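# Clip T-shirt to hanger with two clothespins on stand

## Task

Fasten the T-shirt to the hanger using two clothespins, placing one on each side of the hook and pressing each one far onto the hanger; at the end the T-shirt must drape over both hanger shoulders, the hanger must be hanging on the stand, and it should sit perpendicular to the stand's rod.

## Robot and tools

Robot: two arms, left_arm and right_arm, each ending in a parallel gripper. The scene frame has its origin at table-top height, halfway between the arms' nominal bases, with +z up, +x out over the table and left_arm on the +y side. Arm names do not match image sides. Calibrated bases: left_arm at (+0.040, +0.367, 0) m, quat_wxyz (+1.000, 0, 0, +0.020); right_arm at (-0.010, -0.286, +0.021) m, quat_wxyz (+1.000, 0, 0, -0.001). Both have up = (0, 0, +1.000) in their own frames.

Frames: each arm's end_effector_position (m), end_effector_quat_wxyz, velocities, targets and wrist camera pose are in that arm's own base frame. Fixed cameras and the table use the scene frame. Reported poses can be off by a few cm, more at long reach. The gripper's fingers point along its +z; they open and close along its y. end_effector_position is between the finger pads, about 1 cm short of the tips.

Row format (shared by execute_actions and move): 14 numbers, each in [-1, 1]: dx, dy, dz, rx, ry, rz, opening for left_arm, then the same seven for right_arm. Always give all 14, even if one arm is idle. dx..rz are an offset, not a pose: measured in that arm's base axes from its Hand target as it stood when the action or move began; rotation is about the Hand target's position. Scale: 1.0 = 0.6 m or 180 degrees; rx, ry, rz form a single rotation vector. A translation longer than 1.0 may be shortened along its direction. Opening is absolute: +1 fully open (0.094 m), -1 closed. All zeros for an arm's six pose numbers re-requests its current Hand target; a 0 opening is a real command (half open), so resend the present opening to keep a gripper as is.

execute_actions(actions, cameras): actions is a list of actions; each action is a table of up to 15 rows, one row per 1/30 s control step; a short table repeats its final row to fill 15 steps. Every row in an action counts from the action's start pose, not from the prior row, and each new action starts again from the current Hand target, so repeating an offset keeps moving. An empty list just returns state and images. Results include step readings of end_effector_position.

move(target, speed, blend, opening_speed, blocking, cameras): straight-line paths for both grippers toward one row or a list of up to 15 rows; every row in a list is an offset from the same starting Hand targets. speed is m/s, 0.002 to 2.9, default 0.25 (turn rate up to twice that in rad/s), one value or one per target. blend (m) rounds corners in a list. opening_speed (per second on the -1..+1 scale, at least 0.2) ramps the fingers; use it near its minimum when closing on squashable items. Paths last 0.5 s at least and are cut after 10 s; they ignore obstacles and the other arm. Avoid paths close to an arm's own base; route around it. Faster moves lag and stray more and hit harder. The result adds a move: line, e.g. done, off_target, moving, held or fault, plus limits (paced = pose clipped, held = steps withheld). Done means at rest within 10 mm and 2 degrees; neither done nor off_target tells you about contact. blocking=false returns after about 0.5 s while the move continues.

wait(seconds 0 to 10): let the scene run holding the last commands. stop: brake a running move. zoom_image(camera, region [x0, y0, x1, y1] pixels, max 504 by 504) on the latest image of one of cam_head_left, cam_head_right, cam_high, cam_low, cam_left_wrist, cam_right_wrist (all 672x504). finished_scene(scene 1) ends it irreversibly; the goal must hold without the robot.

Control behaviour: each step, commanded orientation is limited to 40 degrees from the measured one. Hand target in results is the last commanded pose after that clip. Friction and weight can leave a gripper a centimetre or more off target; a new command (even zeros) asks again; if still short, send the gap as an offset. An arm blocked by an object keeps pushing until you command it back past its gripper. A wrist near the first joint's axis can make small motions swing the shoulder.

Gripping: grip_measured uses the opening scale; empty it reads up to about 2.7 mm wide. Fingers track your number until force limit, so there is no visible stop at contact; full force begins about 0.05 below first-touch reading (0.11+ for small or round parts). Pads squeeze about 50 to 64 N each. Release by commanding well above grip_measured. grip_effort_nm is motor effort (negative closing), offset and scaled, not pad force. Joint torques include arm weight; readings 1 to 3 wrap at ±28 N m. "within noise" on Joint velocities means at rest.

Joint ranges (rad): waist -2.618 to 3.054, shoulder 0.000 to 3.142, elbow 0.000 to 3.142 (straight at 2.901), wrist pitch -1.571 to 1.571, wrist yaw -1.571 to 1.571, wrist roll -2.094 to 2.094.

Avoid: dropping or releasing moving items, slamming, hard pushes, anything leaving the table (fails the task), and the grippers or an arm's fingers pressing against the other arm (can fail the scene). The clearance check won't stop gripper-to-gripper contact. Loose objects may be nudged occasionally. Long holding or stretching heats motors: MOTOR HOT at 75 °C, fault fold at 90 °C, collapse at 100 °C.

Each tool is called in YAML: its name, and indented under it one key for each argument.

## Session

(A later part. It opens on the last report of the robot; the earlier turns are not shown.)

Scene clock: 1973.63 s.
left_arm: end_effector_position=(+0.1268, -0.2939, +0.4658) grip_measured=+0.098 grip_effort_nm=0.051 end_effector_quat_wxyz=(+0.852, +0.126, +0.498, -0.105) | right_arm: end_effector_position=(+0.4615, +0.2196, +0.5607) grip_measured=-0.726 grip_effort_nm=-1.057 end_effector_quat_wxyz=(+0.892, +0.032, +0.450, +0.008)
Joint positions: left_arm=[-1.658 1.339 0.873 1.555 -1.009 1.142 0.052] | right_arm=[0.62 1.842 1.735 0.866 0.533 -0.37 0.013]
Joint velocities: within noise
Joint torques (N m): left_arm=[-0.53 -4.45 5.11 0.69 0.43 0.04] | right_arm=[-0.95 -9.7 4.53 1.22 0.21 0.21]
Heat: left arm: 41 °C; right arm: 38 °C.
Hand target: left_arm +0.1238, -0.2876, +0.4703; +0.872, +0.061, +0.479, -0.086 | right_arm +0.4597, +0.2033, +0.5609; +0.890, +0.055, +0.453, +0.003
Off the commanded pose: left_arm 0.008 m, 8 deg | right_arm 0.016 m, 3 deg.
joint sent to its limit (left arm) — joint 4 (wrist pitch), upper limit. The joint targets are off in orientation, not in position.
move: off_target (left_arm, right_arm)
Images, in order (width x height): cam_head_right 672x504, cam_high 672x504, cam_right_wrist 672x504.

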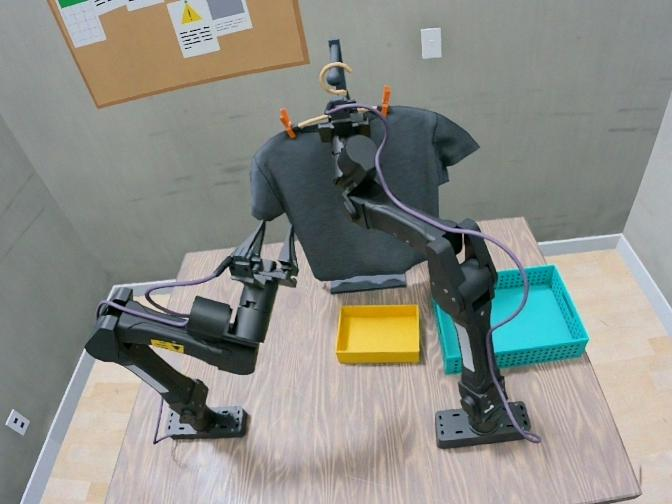

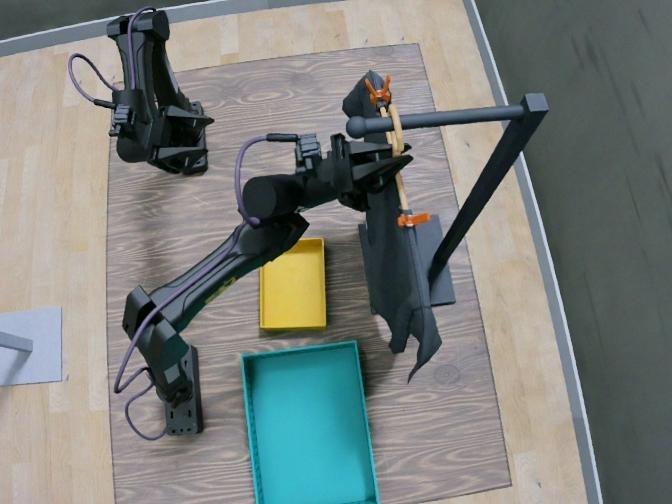

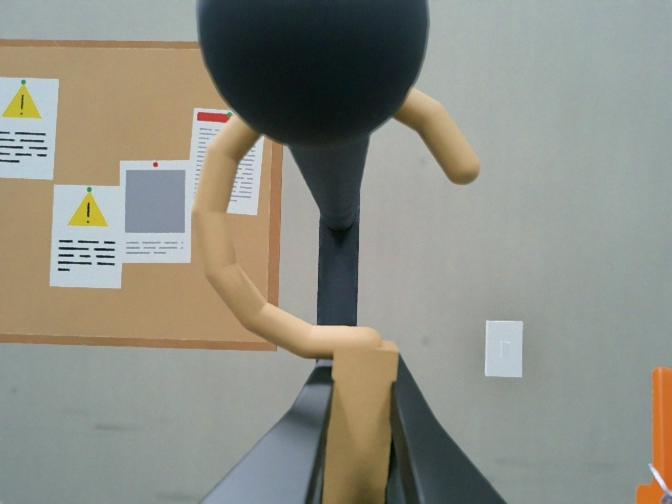

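move:
  target: [0,0,0,0,0,0,0.1,0,0.008,0,0,0,0,-0.6]
  speed: 0.04
  opening_speed: 0.2
  cameras: ["cam_right_wrist", "cam_high", "cam_head_right"]

zoom_image:
  camera: "cam_right_wrist"
  region: [180, 200, 500, 504]

Scene clock: 1985.93 s.
left_arm: end_effector_position=(+0.1268, -0.2939, +0.4658) grip_measured=+0.098 grip_effort_nm=0.051 end_effector_quat_wxyz=(+0.852, +0.126, +0.498, -0.105) | right_arm: end_effector_position=(+0.4612, +0.2147, +0.5606) grip_measured=-0.602 grip_effort_nm=0.042 end_effector_quat_wxyz=(+0.892, +0.046, +0.451, +0.006)
Joint positions: left_arm=[-1.658 1.339 0.873 1.555 -1.009 1.142 0.052] | right_arm=[0.62 1.842 1.735 0.876 0.558 -0.366 0.019]
Joint velocities: within noise
Joint torques (N m): left_arm=[-0.61 -4.55 5.09 0.63 0.45 0.06] | right_arm=[-0.21 -8.94 5.31 1.16 0.02 0.07]
Heat: left arm: 40 °C; right arm: 38 °C.
Hand target: left_arm +0.1238, -0.2876, +0.4703; +0.872, +0.061, +0.479, -0.086 | right_arm +0.4597, +0.2081, +0.5609; +0.890, +0.055, +0.453, +0.003
Off the commanded pose: left_arm 0.008 m, 8 deg | right_arm 0.007 m, 1 deg.
joint sent to its limit (left arm) — joint 4 (wrist pitch), upper limit. The joint targets are off in orientation, not in position.
move: off_target (left_arm)
Images, in order (width x height): cam_head_right 672x504, cam_high 672x504, cam_right_wrist 672x504.

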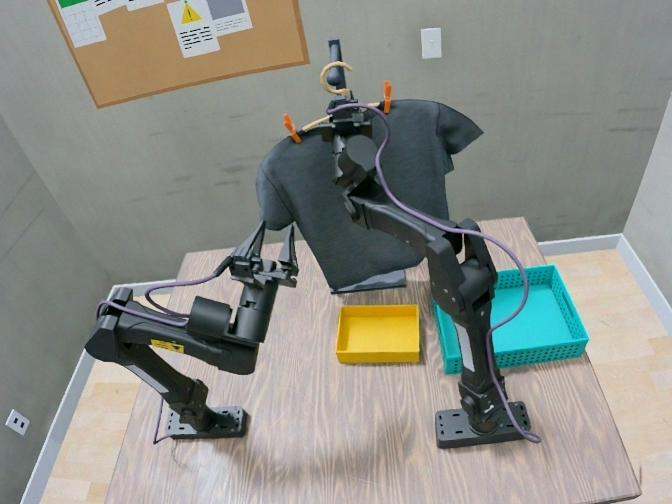

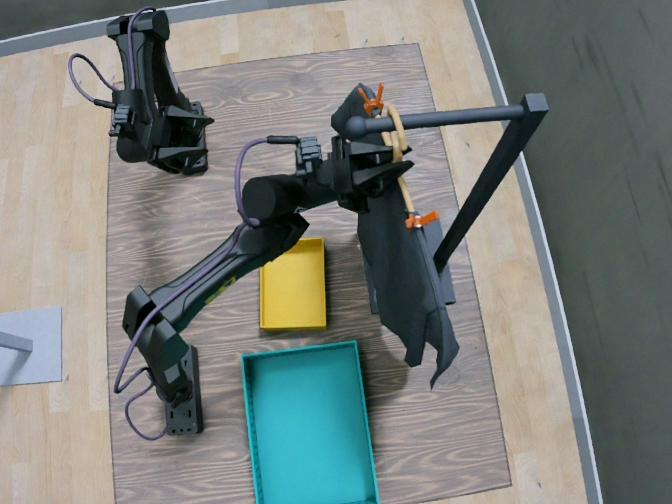

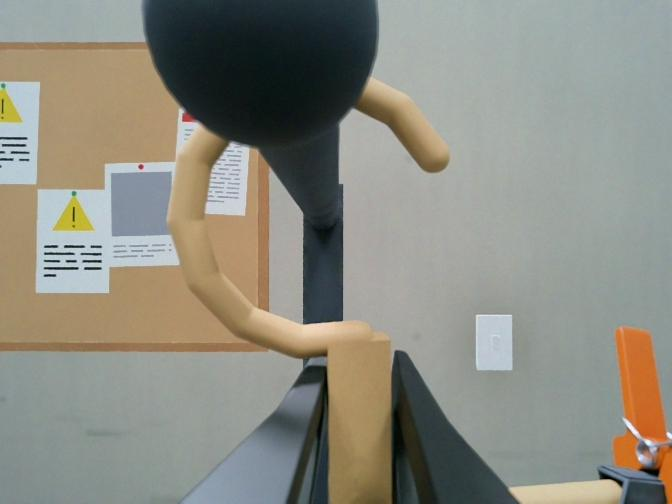

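Scaled by 1.575 from the camera's 672x504 image, which has a finer 960x720 frame.

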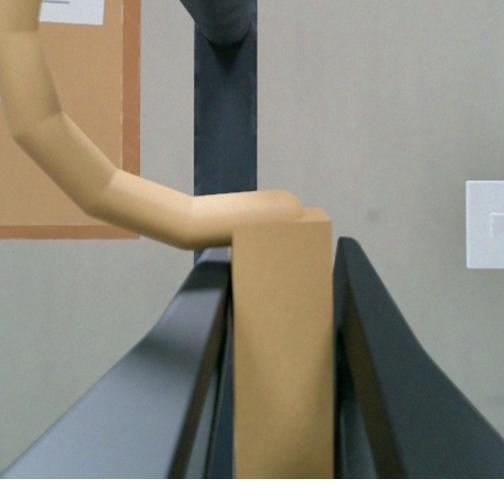

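zoom_image:
  camera: "cam_high"
  region: [340, 60, 460, 240]

wait:
  seconds: 0.5
  cameras: ["cam_right_wrist", "cam_high", "cam_head_right"]

Scaled by 2.800 from the camera's 672x504 image, which has a finer 960x720 frame.

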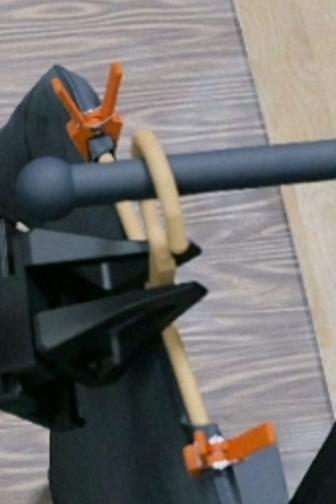

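Scene clock: 1998.93 s.
left_arm: end_effector_position=(+0.1268, -0.2939, +0.4658) grip_measured=+0.098 grip_effort_nm=0.051 end_effector_quat_wxyz=(+0.852, +0.126, +0.498, -0.105) | right_arm: end_effector_position=(+0.4612, +0.2147, +0.5606) grip_measured=-0.601 grip_effort_nm=0.046 end_effector_quat_wxyz=(+0.892, +0.046, +0.451, +0.006)
Joint positions: left_arm=[-1.658 1.339 0.873 1.555 -1.009 1.142 0.052] | right_arm=[0.62 1.842 1.735 0.876 0.558 -0.365 0.019]
Joint velocities: within noise
Joint torques (N m): left_arm=[-0.72 -4.89 4.92 0.71 0.5 0.03] | right_arm=[-0.29 -8.95 5.16 1.14 -0.01 0.08]
Heat: left arm: 40 °C; right arm: 37 °C.
Hand target: left_arm +0.1238, -0.2876, +0.4703; +0.872, +0.061, +0.479, -0.086 | right_arm +0.4597, +0.2081, +0.5609; +0.890, +0.055, +0.453, +0.003
Tool commands: left_gripper/opening=+0.1 right_gripper/opening=-0.6
Off the commanded pose: left_arm 0.008 m, 8 deg | right_arm 0.007 m, 1 deg.
wait: 0.50 s; at rest from the start
Images, in order (width x height): cam_head_right 672x504, cam_high 672x504, cam_right_wrist 672x504.

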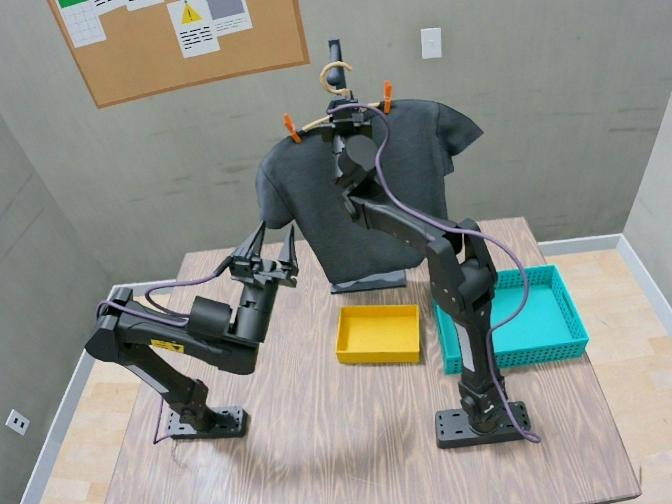

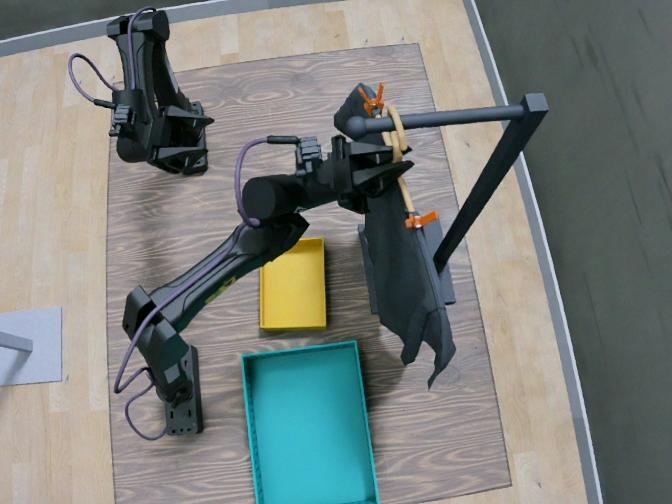

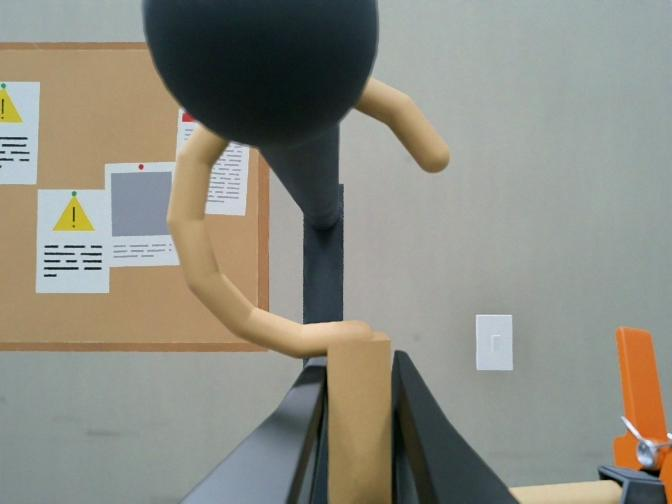

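move:
  target: [0,0,0,0,0,0,0.1,0,0.0,0,0,0,0,-0.25]
  speed: 0.04
  opening_speed: 0.2
  cameras: ["cam_right_wrist", "cam_high", "cam_head_right"]

wait:
  seconds: 0.2
  cameras: ["cam_right_wrist", "cam_high"]

Scene clock: 2013.13 s.
left_arm: end_effector_position=(+0.1268, -0.2939, +0.4658) grip_measured=+0.098 grip_effort_nm=0.056 end_effector_quat_wxyz=(+0.852, +0.126, +0.498, -0.105) | right_arm: end_effector_position=(+0.4616, +0.2125, +0.5597) grip_measured=-0.252 grip_effort_nm=0.042 end_effector_quat_wxyz=(+0.890, +0.052, +0.453, +0.004)
Joint positions: left_arm=[-1.658 1.339 0.873 1.555 -1.009 1.142 0.052] | right_arm=[0.62 1.842 1.735 0.876 0.572 -0.364 0.035]
Joint velocities: within noise
Joint torques (N m): left_arm=[-0.51 -4.51 5.05 0.64 0.48 0.03] | right_arm=[-0.34 -8.91 5.16 1.15 -0.12 0.04]
Heat: left arm: 40 °C; right arm: 37 °C.
Hand target: left_arm +0.1238, -0.2876, +0.4703; +0.872, +0.061, +0.479, -0.086 | right_arm +0.4597, +0.2081, +0.5610; +0.890, +0.055, +0.453, +0.003
Off the commanded pose: left_arm 0.008 m, 8 deg | right_arm 0.005 m, 0 deg.
joint sent to its limit (left arm) — joint 4 (wrist pitch), upper limit. The joint targets are off in orientation, not in position.
move: off_target (left_arm)
Images, in order (width x height): cam_head_right 672x504, cam_high 672x504, cam_right_wrist 672x504.

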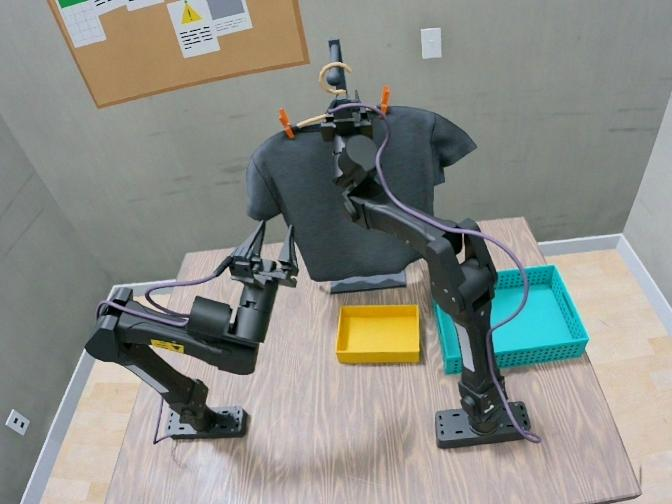

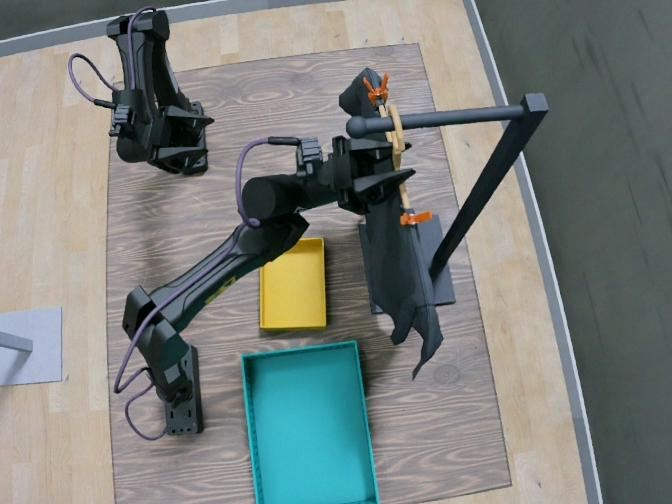

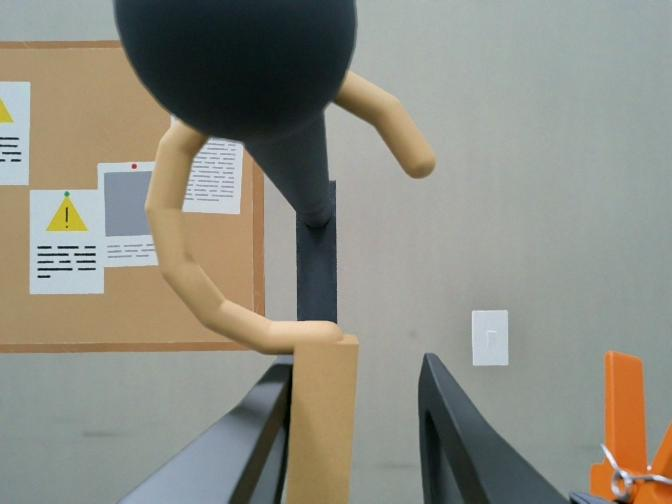

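Scene clock: 2013.33 s.
left_arm: end_effector_position=(+0.1268, -0.2939, +0.4658) grip_measured=+0.098 grip_effort_nm=0.056 end_effector_quat_wxyz=(+0.852, +0.126, +0.498, -0.105) | right_arm: end_effector_position=(+0.4617, +0.2124, +0.5596) grip_measured=-0.252 grip_effort_nm=0.051 end_effector_quat_wxyz=(+0.890, +0.052, +0.453, +0.004)
Joint positions: left_arm=[-1.658 1.339 0.873 1.555 -1.009 1.142 0.052] | right_arm=[0.62 1.842 1.735 0.876 0.572 -0.364 0.035]
Joint velocities: within noise
Joint torques (N m): left_arm=[-0.76 -4.68 5.01 0.65 0.47 0] | right_arm=[-0.28 -8.98 5.23 1.16 -0.13 0.05]
Heat: left arm: 40 °C; right arm: 37 °C.
Hand target: left_arm +0.1238, -0.2876, +0.4703; +0.872, +0.061, +0.479, -0.086 | right_arm +0.4597, +0.2081, +0.5610; +0.890, +0.055, +0.453, +0.003
Tool commands: left_gripper/opening=+0.1 right_gripper/opening=-0.25
Off the commanded pose: left_arm 0.008 m, 8 deg | right_arm 0.005 m, 0 deg.
wait: 0.20 s; at rest by 0.17 s
Images, in order (width x height): cam_high 672x504, cam_right_wrist 672x504.

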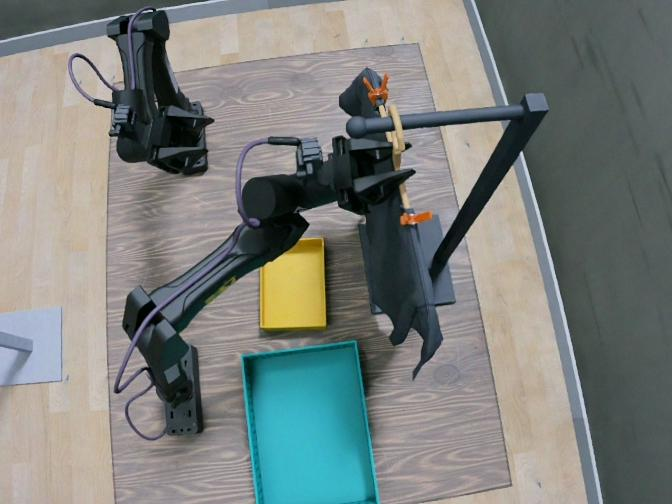

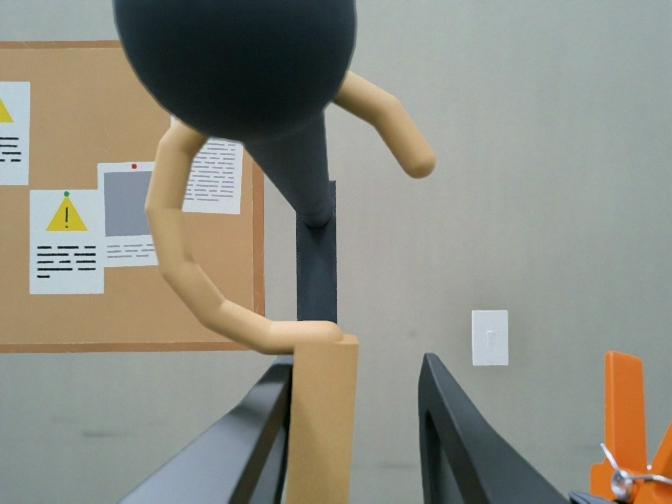

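move:
  target: [0,0,0,0,0,0,0.1,0,0.03,0,0,0,0.017,-0.25]
  speed: 0.03
  cameras: ["cam_right_wrist", "cam_high", "cam_head_right"]

wait:
  seconds: 0.2
  cameras: ["cam_right_wrist", "cam_high"]

Scene clock: 2021.50 s.
left_arm: end_effector_position=(+0.1268, -0.2939, +0.4658) grip_measured=+0.098 grip_effort_nm=0.056 end_effector_quat_wxyz=(+0.852, +0.126, +0.498, -0.105) | right_arm: end_effector_position=(+0.4596, +0.2203, +0.5590) grip_measured=-0.252 grip_effort_nm=0.056 end_effector_quat_wxyz=(+0.889, +0.049, +0.454, +0.021)
Joint positions: left_arm=[-1.658 1.339 0.873 1.555 -1.009 1.142 0.052] | right_arm=[0.633 1.842 1.735 0.868 0.564 -0.34 0.035]
Joint velocities: within noise
Joint torques (N m): left_arm=[-0.68 -4.57 5.22 0.67 0.46 0.06] | right_arm=[0.55 -7.66 7.09 1 -0.29 0.08]
Heat: left arm: 40 °C; right arm: 36 °C.
Hand target: left_arm +0.1238, -0.2876, +0.4703; +0.872, +0.061, +0.479, -0.086 | right_arm +0.4597, +0.2260, +0.5610; +0.889, +0.043, +0.455, +0.027
Off the commanded pose: left_arm 0.008 m, 8 deg | right_arm 0.006 m, 1 deg.
joint sent to its limit (left arm) — joint 4 (wrist pitch), upper limit. The joint targets are off in orientation, not in position.
move: off_target (left_arm)
Images, in order (width x height): cam_head_right 672x504, cam_high 672x504, cam_right_wrist 672x504.

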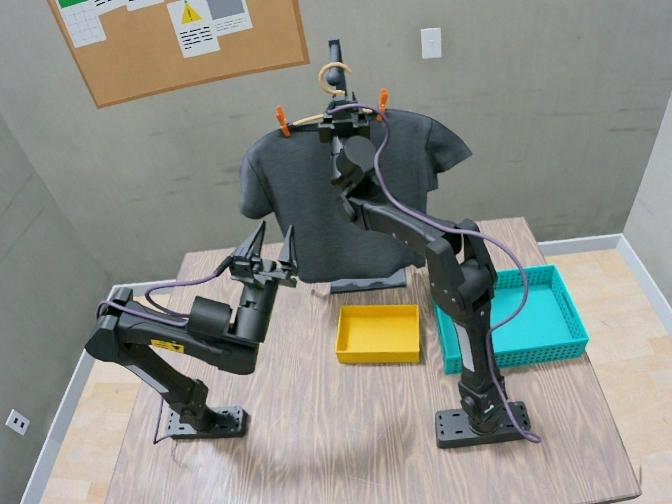

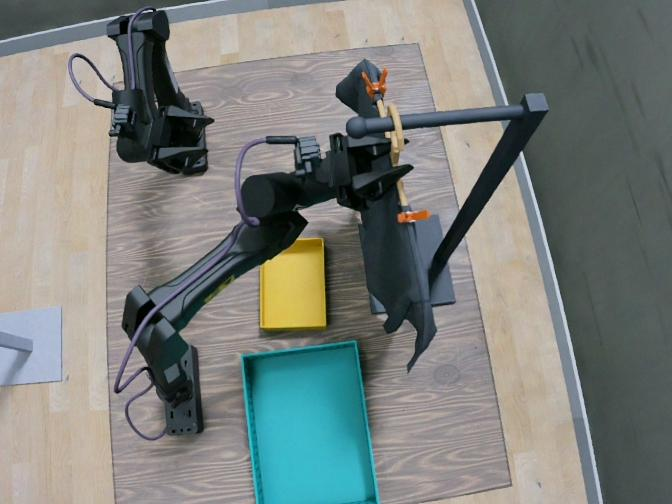

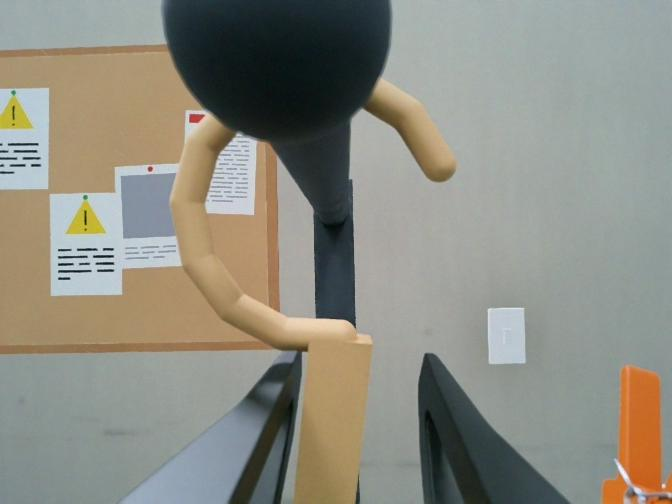

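Scene clock: 2021.70 s.
left_arm: end_effector_position=(+0.1268, -0.2939, +0.4658) grip_measured=+0.098 grip_effort_nm=0.051 end_effector_quat_wxyz=(+0.852, +0.126, +0.498, -0.105) | right_arm: end_effector_position=(+0.4597, +0.2205, +0.5588) grip_measured=-0.252 grip_effort_nm=0.051 end_effector_quat_wxyz=(+0.889, +0.049, +0.454, +0.021)
Joint positions: left_arm=[-1.658 1.339 0.873 1.555 -1.009 1.142 0.052] | right_arm=[0.633 1.842 1.735 0.867 0.564 -0.339 0.035]
Joint velocities: within noise
Joint torques (N m): left_arm=[-0.77 -4.7 5.04 0.72 0.46 0.07] | right_arm=[0.47 -7.66 6.98 1 -0.29 0.05]
Heat: left arm: 40 °C; right arm: 36 °C.
Hand target: left_arm +0.1238, -0.2876, +0.4703; +0.872, +0.061, +0.479, -0.086 | right_arm +0.4596, +0.2262, +0.5609; +0.889, +0.043, +0.455, +0.027
Tool commands: left_gripper/opening=+0.1 right_gripper/opening=-0.25
Off the commanded pose: left_arm 0.008 m, 8 deg | right_arm 0.006 m, 1 deg.
wait: 0.20 s; at rest by 0.17 s
Images, in order (width x height): cam_high 672x504, cam_right_wrist 672x504.

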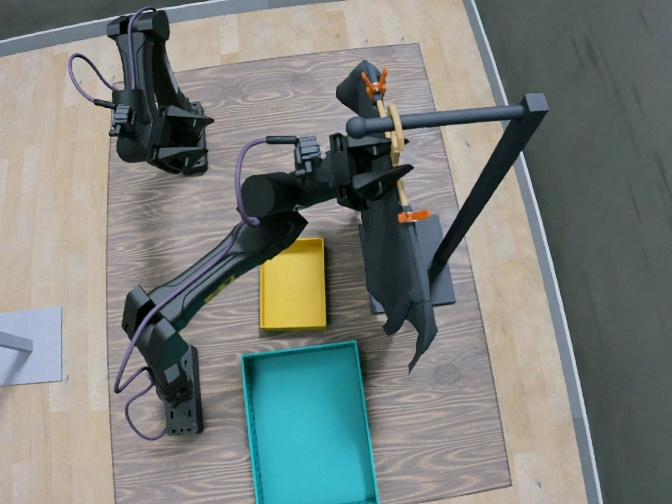

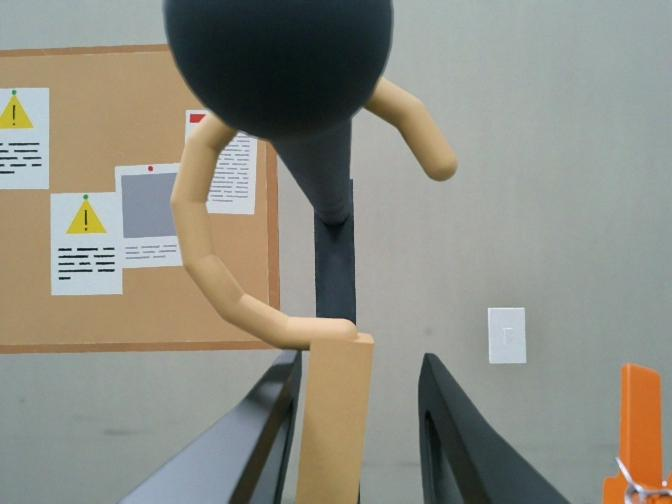

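wait:
  seconds: 0.2
  cameras: ["cam_right_wrist", "cam_high"]

zoom_image:
  camera: "cam_right_wrist"
  region: [120, 180, 500, 504]

zoom_image:
  camera: "cam_high"
  region: [340, 60, 460, 240]

Scene clock: 2027.57 s.
left_arm: end_effector_position=(+0.1268, -0.2939, +0.4658) grip_measured=+0.098 grip_effort_nm=0.051 end_effector_quat_wxyz=(+0.852, +0.126, +0.498, -0.105) | right_arm: end_effector_position=(+0.4597, +0.2207, +0.5587) grip_measured=-0.252 grip_effort_nm=0.051 end_effector_quat_wxyz=(+0.889, +0.048, +0.455, +0.021)
Joint positions: left_arm=[-1.658 1.339 0.873 1.555 -1.009 1.142 0.052] | right_arm=[0.633 1.842 1.735 0.866 0.563 -0.339 0.035]
Joint velocities: within noise
Joint torques (N m): left_arm=[-0.62 -4.56 5.24 0.67 0.43 0.07] | right_arm=[0.53 -7.65 7.13 1.05 -0.3 0.06]
Heat: left arm: 39 °C; right arm: 36 °C.
Hand target: left_arm +0.1238, -0.2876, +0.4703; +0.872, +0.061, +0.479, -0.086 | right_arm +0.4596, +0.2262, +0.5610; +0.889, +0.043, +0.455, +0.027
Tool commands: left_gripper/opening=+0.1 right_gripper/opening=-0.25
Off the commanded pose: left_arm 0.008 m, 8 deg | right_arm 0.006 m, 1 deg.
wait: 0.20 s; at rest from the start
Images, in order (width x height): cam_high 672x504, cam_right_wrist 672x504.

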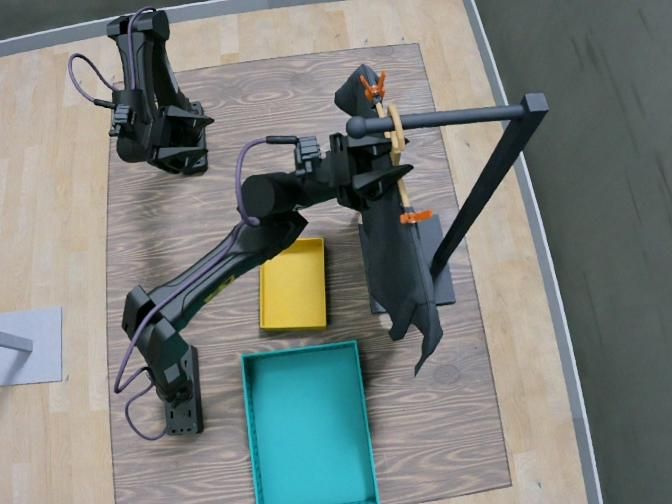

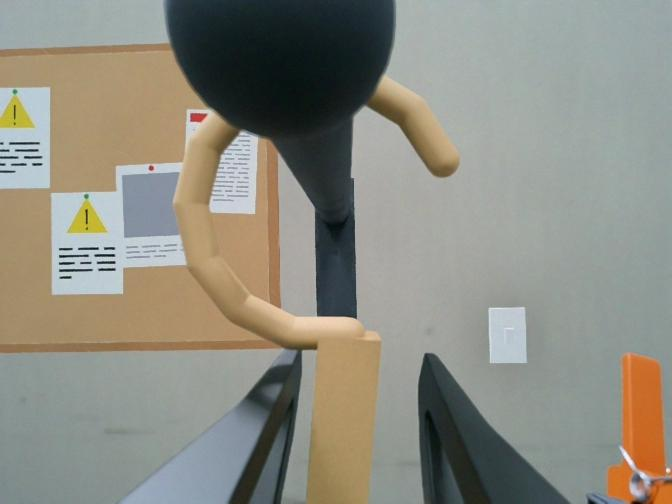

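Scaled by 1.326 from the camera's 672x504 image, which has a finer 960x720 frame.

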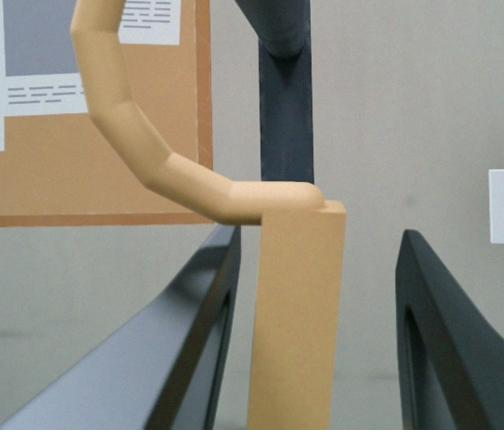

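Scaled by 2.800 from the camera's 672x504 image, which has a finer 960x720 frame.

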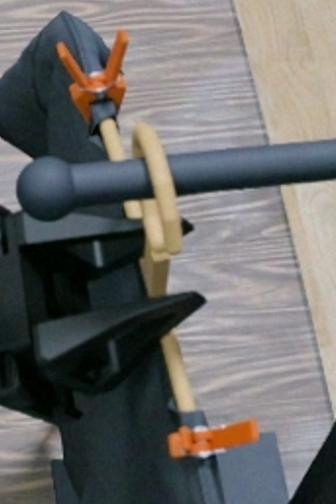

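wait:
  seconds: 2
  cameras: ["cam_right_wrist", "cam_high"]

zoom_image:
  camera: "cam_right_wrist"
  region: [120, 180, 500, 504]

zoom_image:
  camera: "cam_high"
  region: [340, 60, 460, 240]

Scene clock: 2035.60 s.
left_arm: end_effector_position=(+0.1268, -0.2939, +0.4658) grip_measured=+0.098 grip_effort_nm=0.056 end_effector_quat_wxyz=(+0.852, +0.126, +0.498, -0.105) | right_arm: end_effector_position=(+0.4598, +0.2208, +0.5587) grip_measured=-0.252 grip_effort_nm=0.051 end_effector_quat_wxyz=(+0.889, +0.048, +0.455, +0.021)
Joint positions: left_arm=[-1.658 1.339 0.873 1.555 -1.009 1.142 0.052] | right_arm=[0.633 1.842 1.735 0.866 0.562 -0.339 0.035]
Joint velocities: within noise
Joint torques (N m): left_arm=[-0.66 -4.63 4.77 0.69 0.43 0.05] | right_arm=[0.49 -7.8 7.06 1.05 -0.25 0.04]
Heat: left arm: 39 °C; right arm: 36 °C.
Hand target: left_arm +0.1238, -0.2876, +0.4703; +0.872, +0.061, +0.479, -0.086 | right_arm +0.4596, +0.2262, +0.5609; +0.889, +0.043, +0.455, +0.027
Tool commands: left_gripper/opening=+0.1 right_gripper/opening=-0.25
Off the commanded pose: left_arm 0.008 m, 8 deg | right_arm 0.006 m, 1 deg.
wait: 2.00 s; at rest from the start
Images, in order (width x height): cam_high 672x504, cam_right_wrist 672x504.

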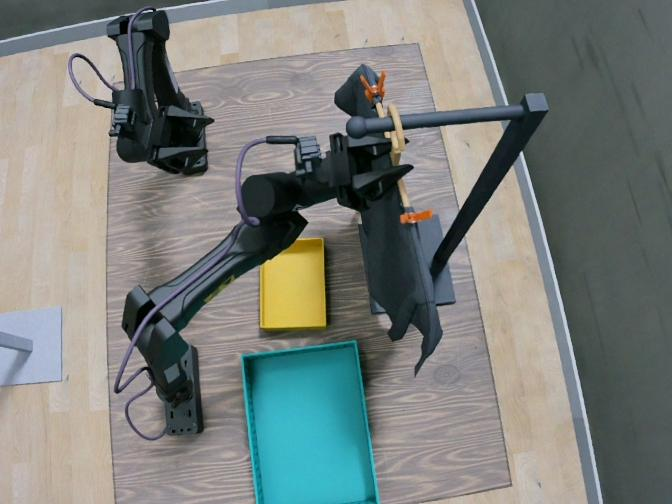

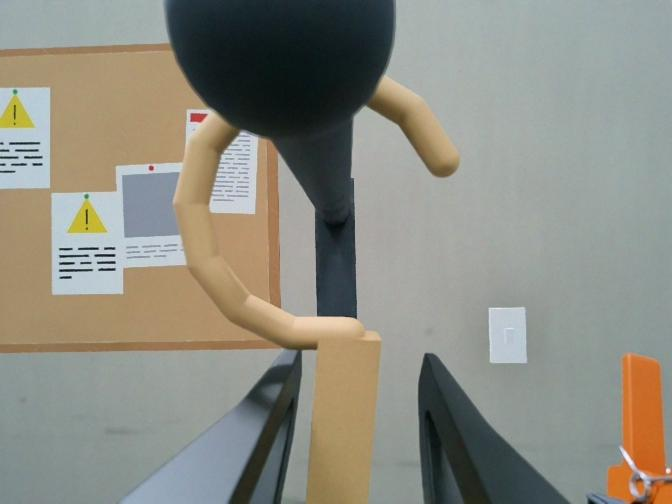

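Scaled by 1.326 from the camera's 672x504 image, which has a finer 960x720 frame.

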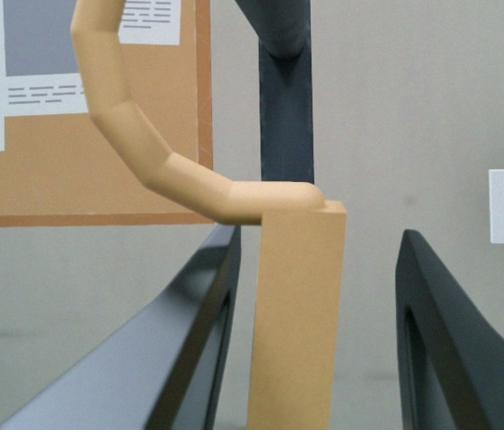

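Scaled by 2.800 from the camera's 672x504 image, which has a finer 960x720 frame.

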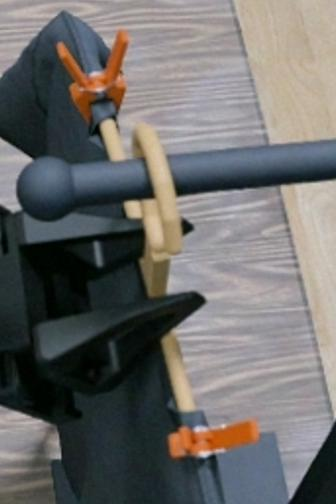

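move:
  target: [0,0,0,0,0,0,0.1,0,0.008,0,0,0,-0.0155,-0.25]
  speed: 0.03
  cameras: ["cam_right_wrist", "cam_high"]

zoom_image:
  camera: "cam_right_wrist"
  region: [120, 180, 500, 504]

Scene clock: 2052.80 s.
left_arm: end_effector_position=(+0.1268, -0.2939, +0.4658) grip_measured=+0.098 grip_effort_nm=0.061 end_effector_quat_wxyz=(+0.852, +0.126, +0.498, -0.105) | right_arm: end_effector_position=(+0.4580, +0.2262, +0.5588) grip_measured=-0.252 grip_effort_nm=0.051 end_effector_quat_wxyz=(+0.888, +0.053, +0.457, +0.004)
Joint positions: left_arm=[-1.658 1.339 0.873 1.555 -1.009 1.142 0.052] | right_arm=[0.656 1.862 1.762 0.874 0.603 -0.387 0.035]
Joint velocities: within noise
Joint torques (N m): left_arm=[-0.72 -4.56 5.2 0.66 0.45 0] | right_arm=[0.36 -6.63 8.2 1.22 -0.15 -0.05]
Heat: left arm: 39 °C; right arm: 35 °C.
Hand target: left_arm +0.1238, -0.2876, +0.4703; +0.872, +0.061, +0.479, -0.086 | right_arm +0.4597, +0.2310, +0.5609; +0.890, +0.054, +0.454, +0.005
Off the commanded pose: left_arm 0.008 m, 8 deg | right_arm 0.006 m, 1 deg.
joint sent to its limit (left arm) — joint 4 (wrist pitch), upper limit. The joint targets are off in orientation, not in position.
move: off_target (left_arm)
Images, in order (width x height): cam_high 672x504, cam_right_wrist 672x504.

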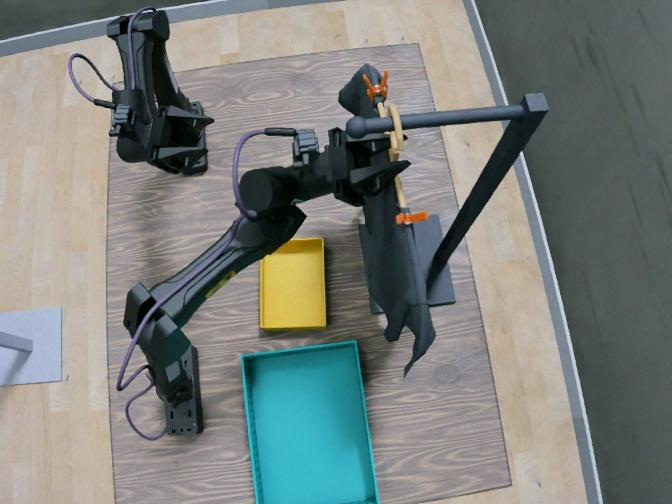

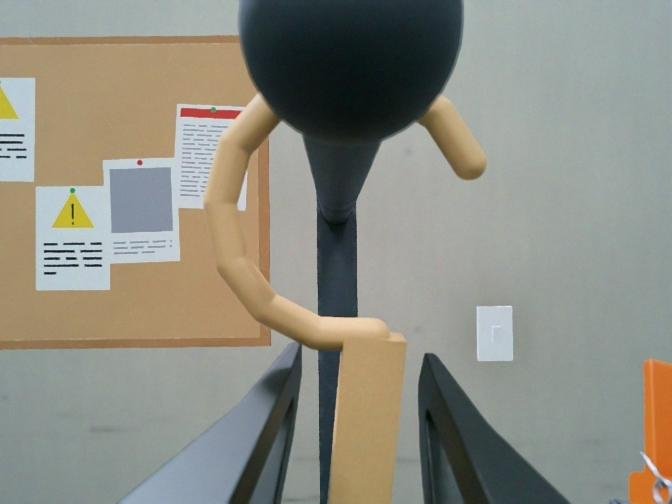

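Scaled by 1.326 from the camera's 672x504 image, which has a finer 960x720 frame.

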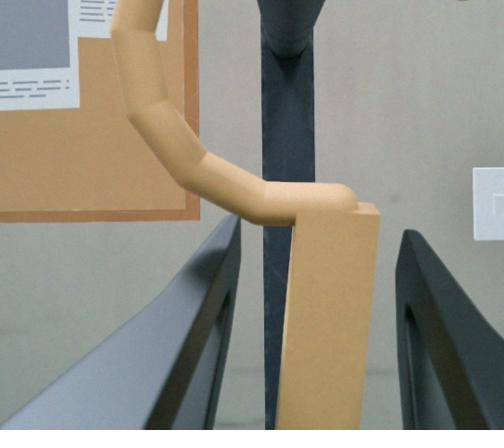

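move:
  target: [0,0,0,0,0,0,0.1,0,-0.0175,0,0.0083,0,0,-0.25]
  speed: 0.03
  cameras: ["cam_right_wrist", "cam_high"]

zoom_image:
  camera: "cam_right_wrist"
  region: [120, 180, 500, 504]

Scene clock: 2060.43 s.
left_arm: end_effector_position=(+0.1268, -0.2939, +0.4658) grip_measured=+0.098 grip_effort_nm=0.056 end_effector_quat_wxyz=(+0.852, +0.126, +0.498, -0.105) | right_arm: end_effector_position=(+0.4584, +0.2243, +0.5588) grip_measured=-0.252 grip_effort_nm=0.046 end_effector_quat_wxyz=(+0.888, +0.060, +0.457, +0.011)
Joint positions: left_arm=[-1.658 1.339 0.873 1.555 -1.009 1.142 0.052] | right_arm=[0.653 1.862 1.762 0.876 0.607 -0.368 0.035]
Joint velocities: within noise
Joint torques (N m): left_arm=[-0.83 -4.53 5.05 0.65 0.47 0.05] | right_arm=[-0.54 -8.05 6.42 1.21 -0.19 0.04]
Heat: left arm: 39 °C; right arm: 35 °C.
Hand target: left_arm +0.1238, -0.2876, +0.4703; +0.872, +0.061, +0.479, -0.086 | right_arm +0.4597, +0.2204, +0.5609; +0.889, +0.066, +0.454, +0.011
Off the commanded pose: left_arm 0.008 m, 8 deg | right_arm 0.004 m, 1 deg.
joint sent to its limit (left arm) — joint 4 (wrist pitch), upper limit. The joint targets are off in orientation, not in position.
move: off_target (left_arm)
Images, in order (width x height): cam_high 672x504, cam_right_wrist 672x504.

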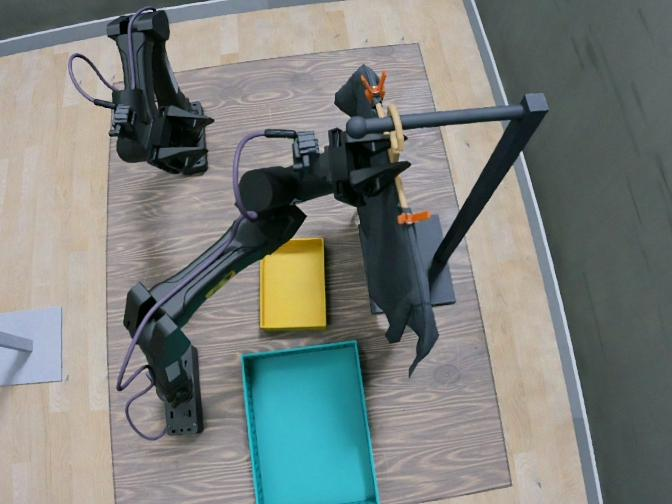

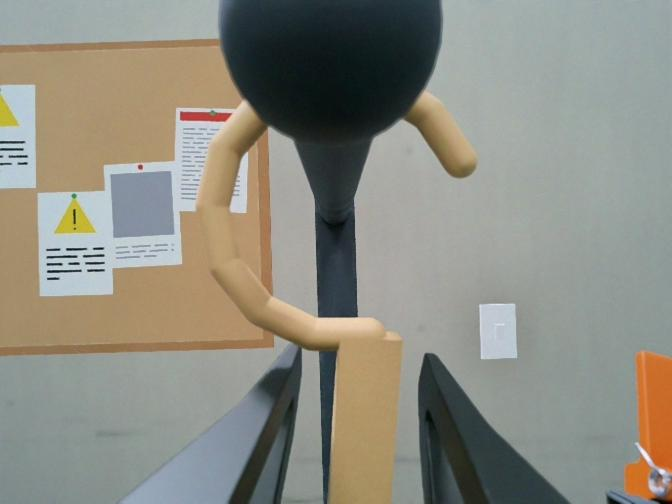

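Scaled by 1.326 from the camera's 672x504 image, which has a finer 960x720 frame.

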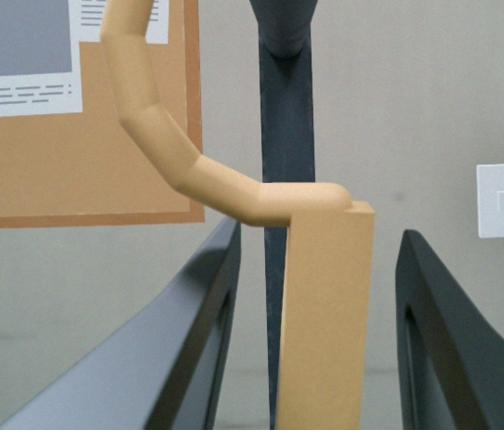

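move:
  target: [0,0,0,0,0,0,0.1,0,0,0,0,0,0,-0.74]
  speed: 0.03
  opening_speed: 0.2
  cameras: ["cam_right_wrist", "cam_high", "cam_head_right"]

zoom_image:
  camera: "cam_right_wrist"
  region: [120, 180, 500, 504]

zoom_image:
  camera: "cam_high"
  region: [340, 60, 460, 240]

Scene clock: 2067.80 s.
left_arm: end_effector_position=(+0.1268, -0.2939, +0.4658) grip_measured=+0.098 grip_effort_nm=0.056 end_effector_quat_wxyz=(+0.852, +0.126, +0.498, -0.105) | right_arm: end_effector_position=(+0.4584, +0.2236, +0.5587) grip_measured=-0.719 grip_effort_nm=-1.038 end_effector_quat_wxyz=(+0.887, +0.062, +0.457, +0.011)
Joint positions: left_arm=[-1.658 1.339 0.873 1.555 -1.009 1.142 0.052] | right_arm=[0.653 1.862 1.762 0.877 0.61 -0.366 0.013]
Joint velocities: within noise
Joint torques (N m): left_arm=[-0.69 -4.63 5.15 0.69 0.44 0.02] | right_arm=[-0.64 -7.97 6.39 1.23 -0.23 0.07]
Heat: left arm: 39 °C; right arm: 36 °C.
Hand target: left_arm +0.1238, -0.2876, +0.4703; +0.872, +0.061, +0.479, -0.086 | right_arm +0.4597, +0.2204, +0.5609; +0.889, +0.066, +0.454, +0.011
Off the commanded pose: left_arm 0.008 m, 8 deg | right_arm 0.004 m, 1 deg.
joint sent to its limit (left arm) — joint 4 (wrist pitch), upper limit. The joint targets are off in orientation, not in position.
move: off_target (left_arm)
Images, in order (width x height): cam_head_right 672x504, cam_high 672x504, cam_right_wrist 672x504.

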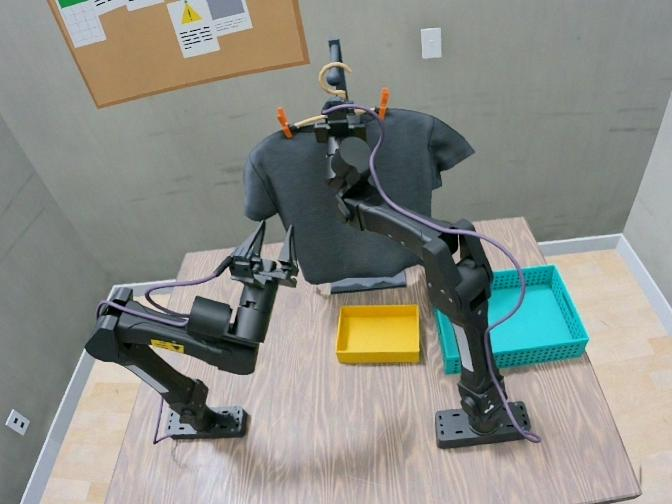

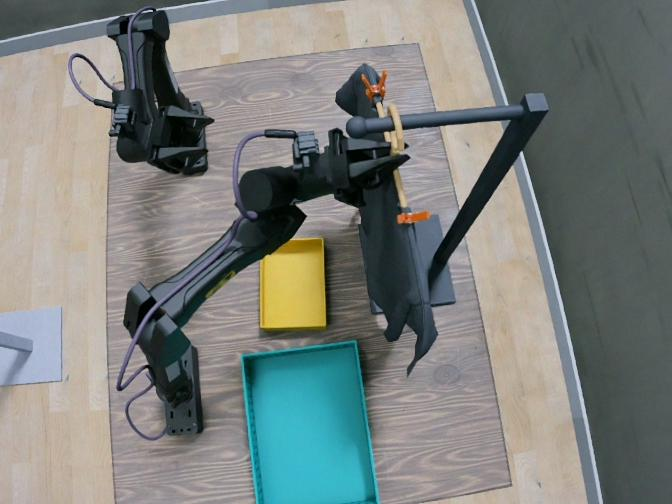

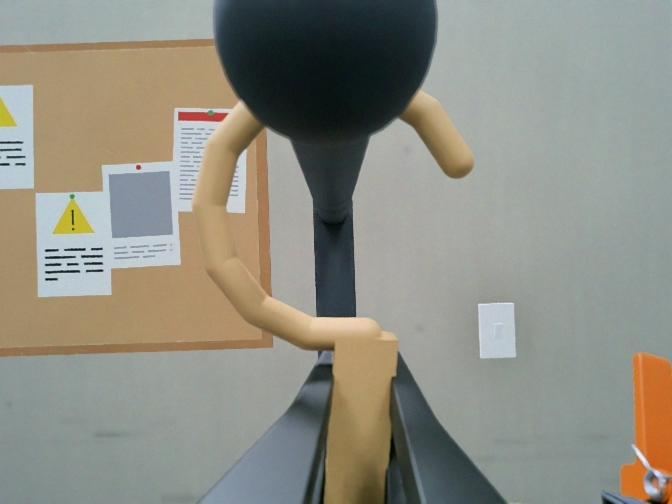

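Scaled by 1.326 from the camera's 672x504 image, which has a finer 960x720 frame.

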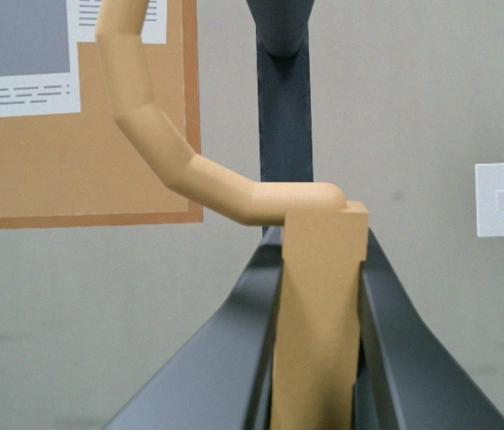

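Scaled by 2.800 from the camera's 672x504 image, which has a finer 960x720 frame.

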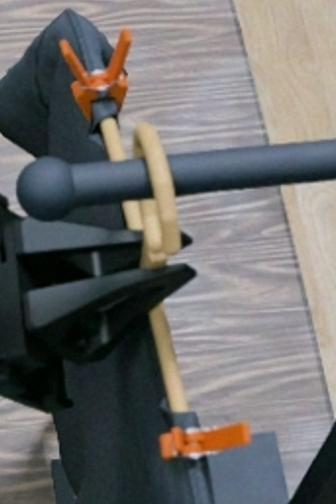

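zoom_image:
  camera: "cam_high"
  region: [360, 70, 430, 150]

zoom_image:
  camera: "cam_high"
  region: [370, 150, 440, 230]

Scaled by 6.300 from the camera's 672x504 image, which has a finer 960x720 frame.

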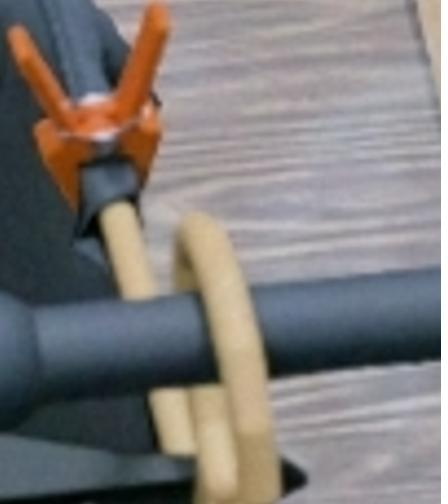

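Scaled by 6.300 from the camera's 672x504 image, which has a finer 960x720 frame.

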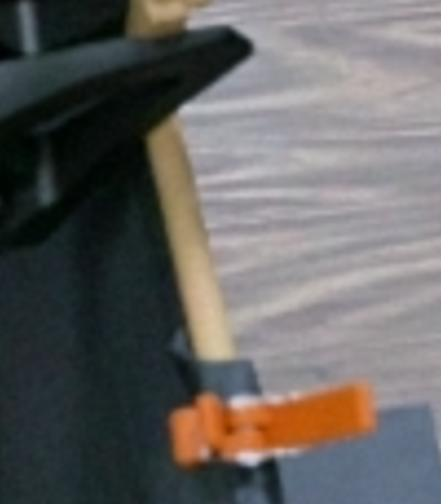

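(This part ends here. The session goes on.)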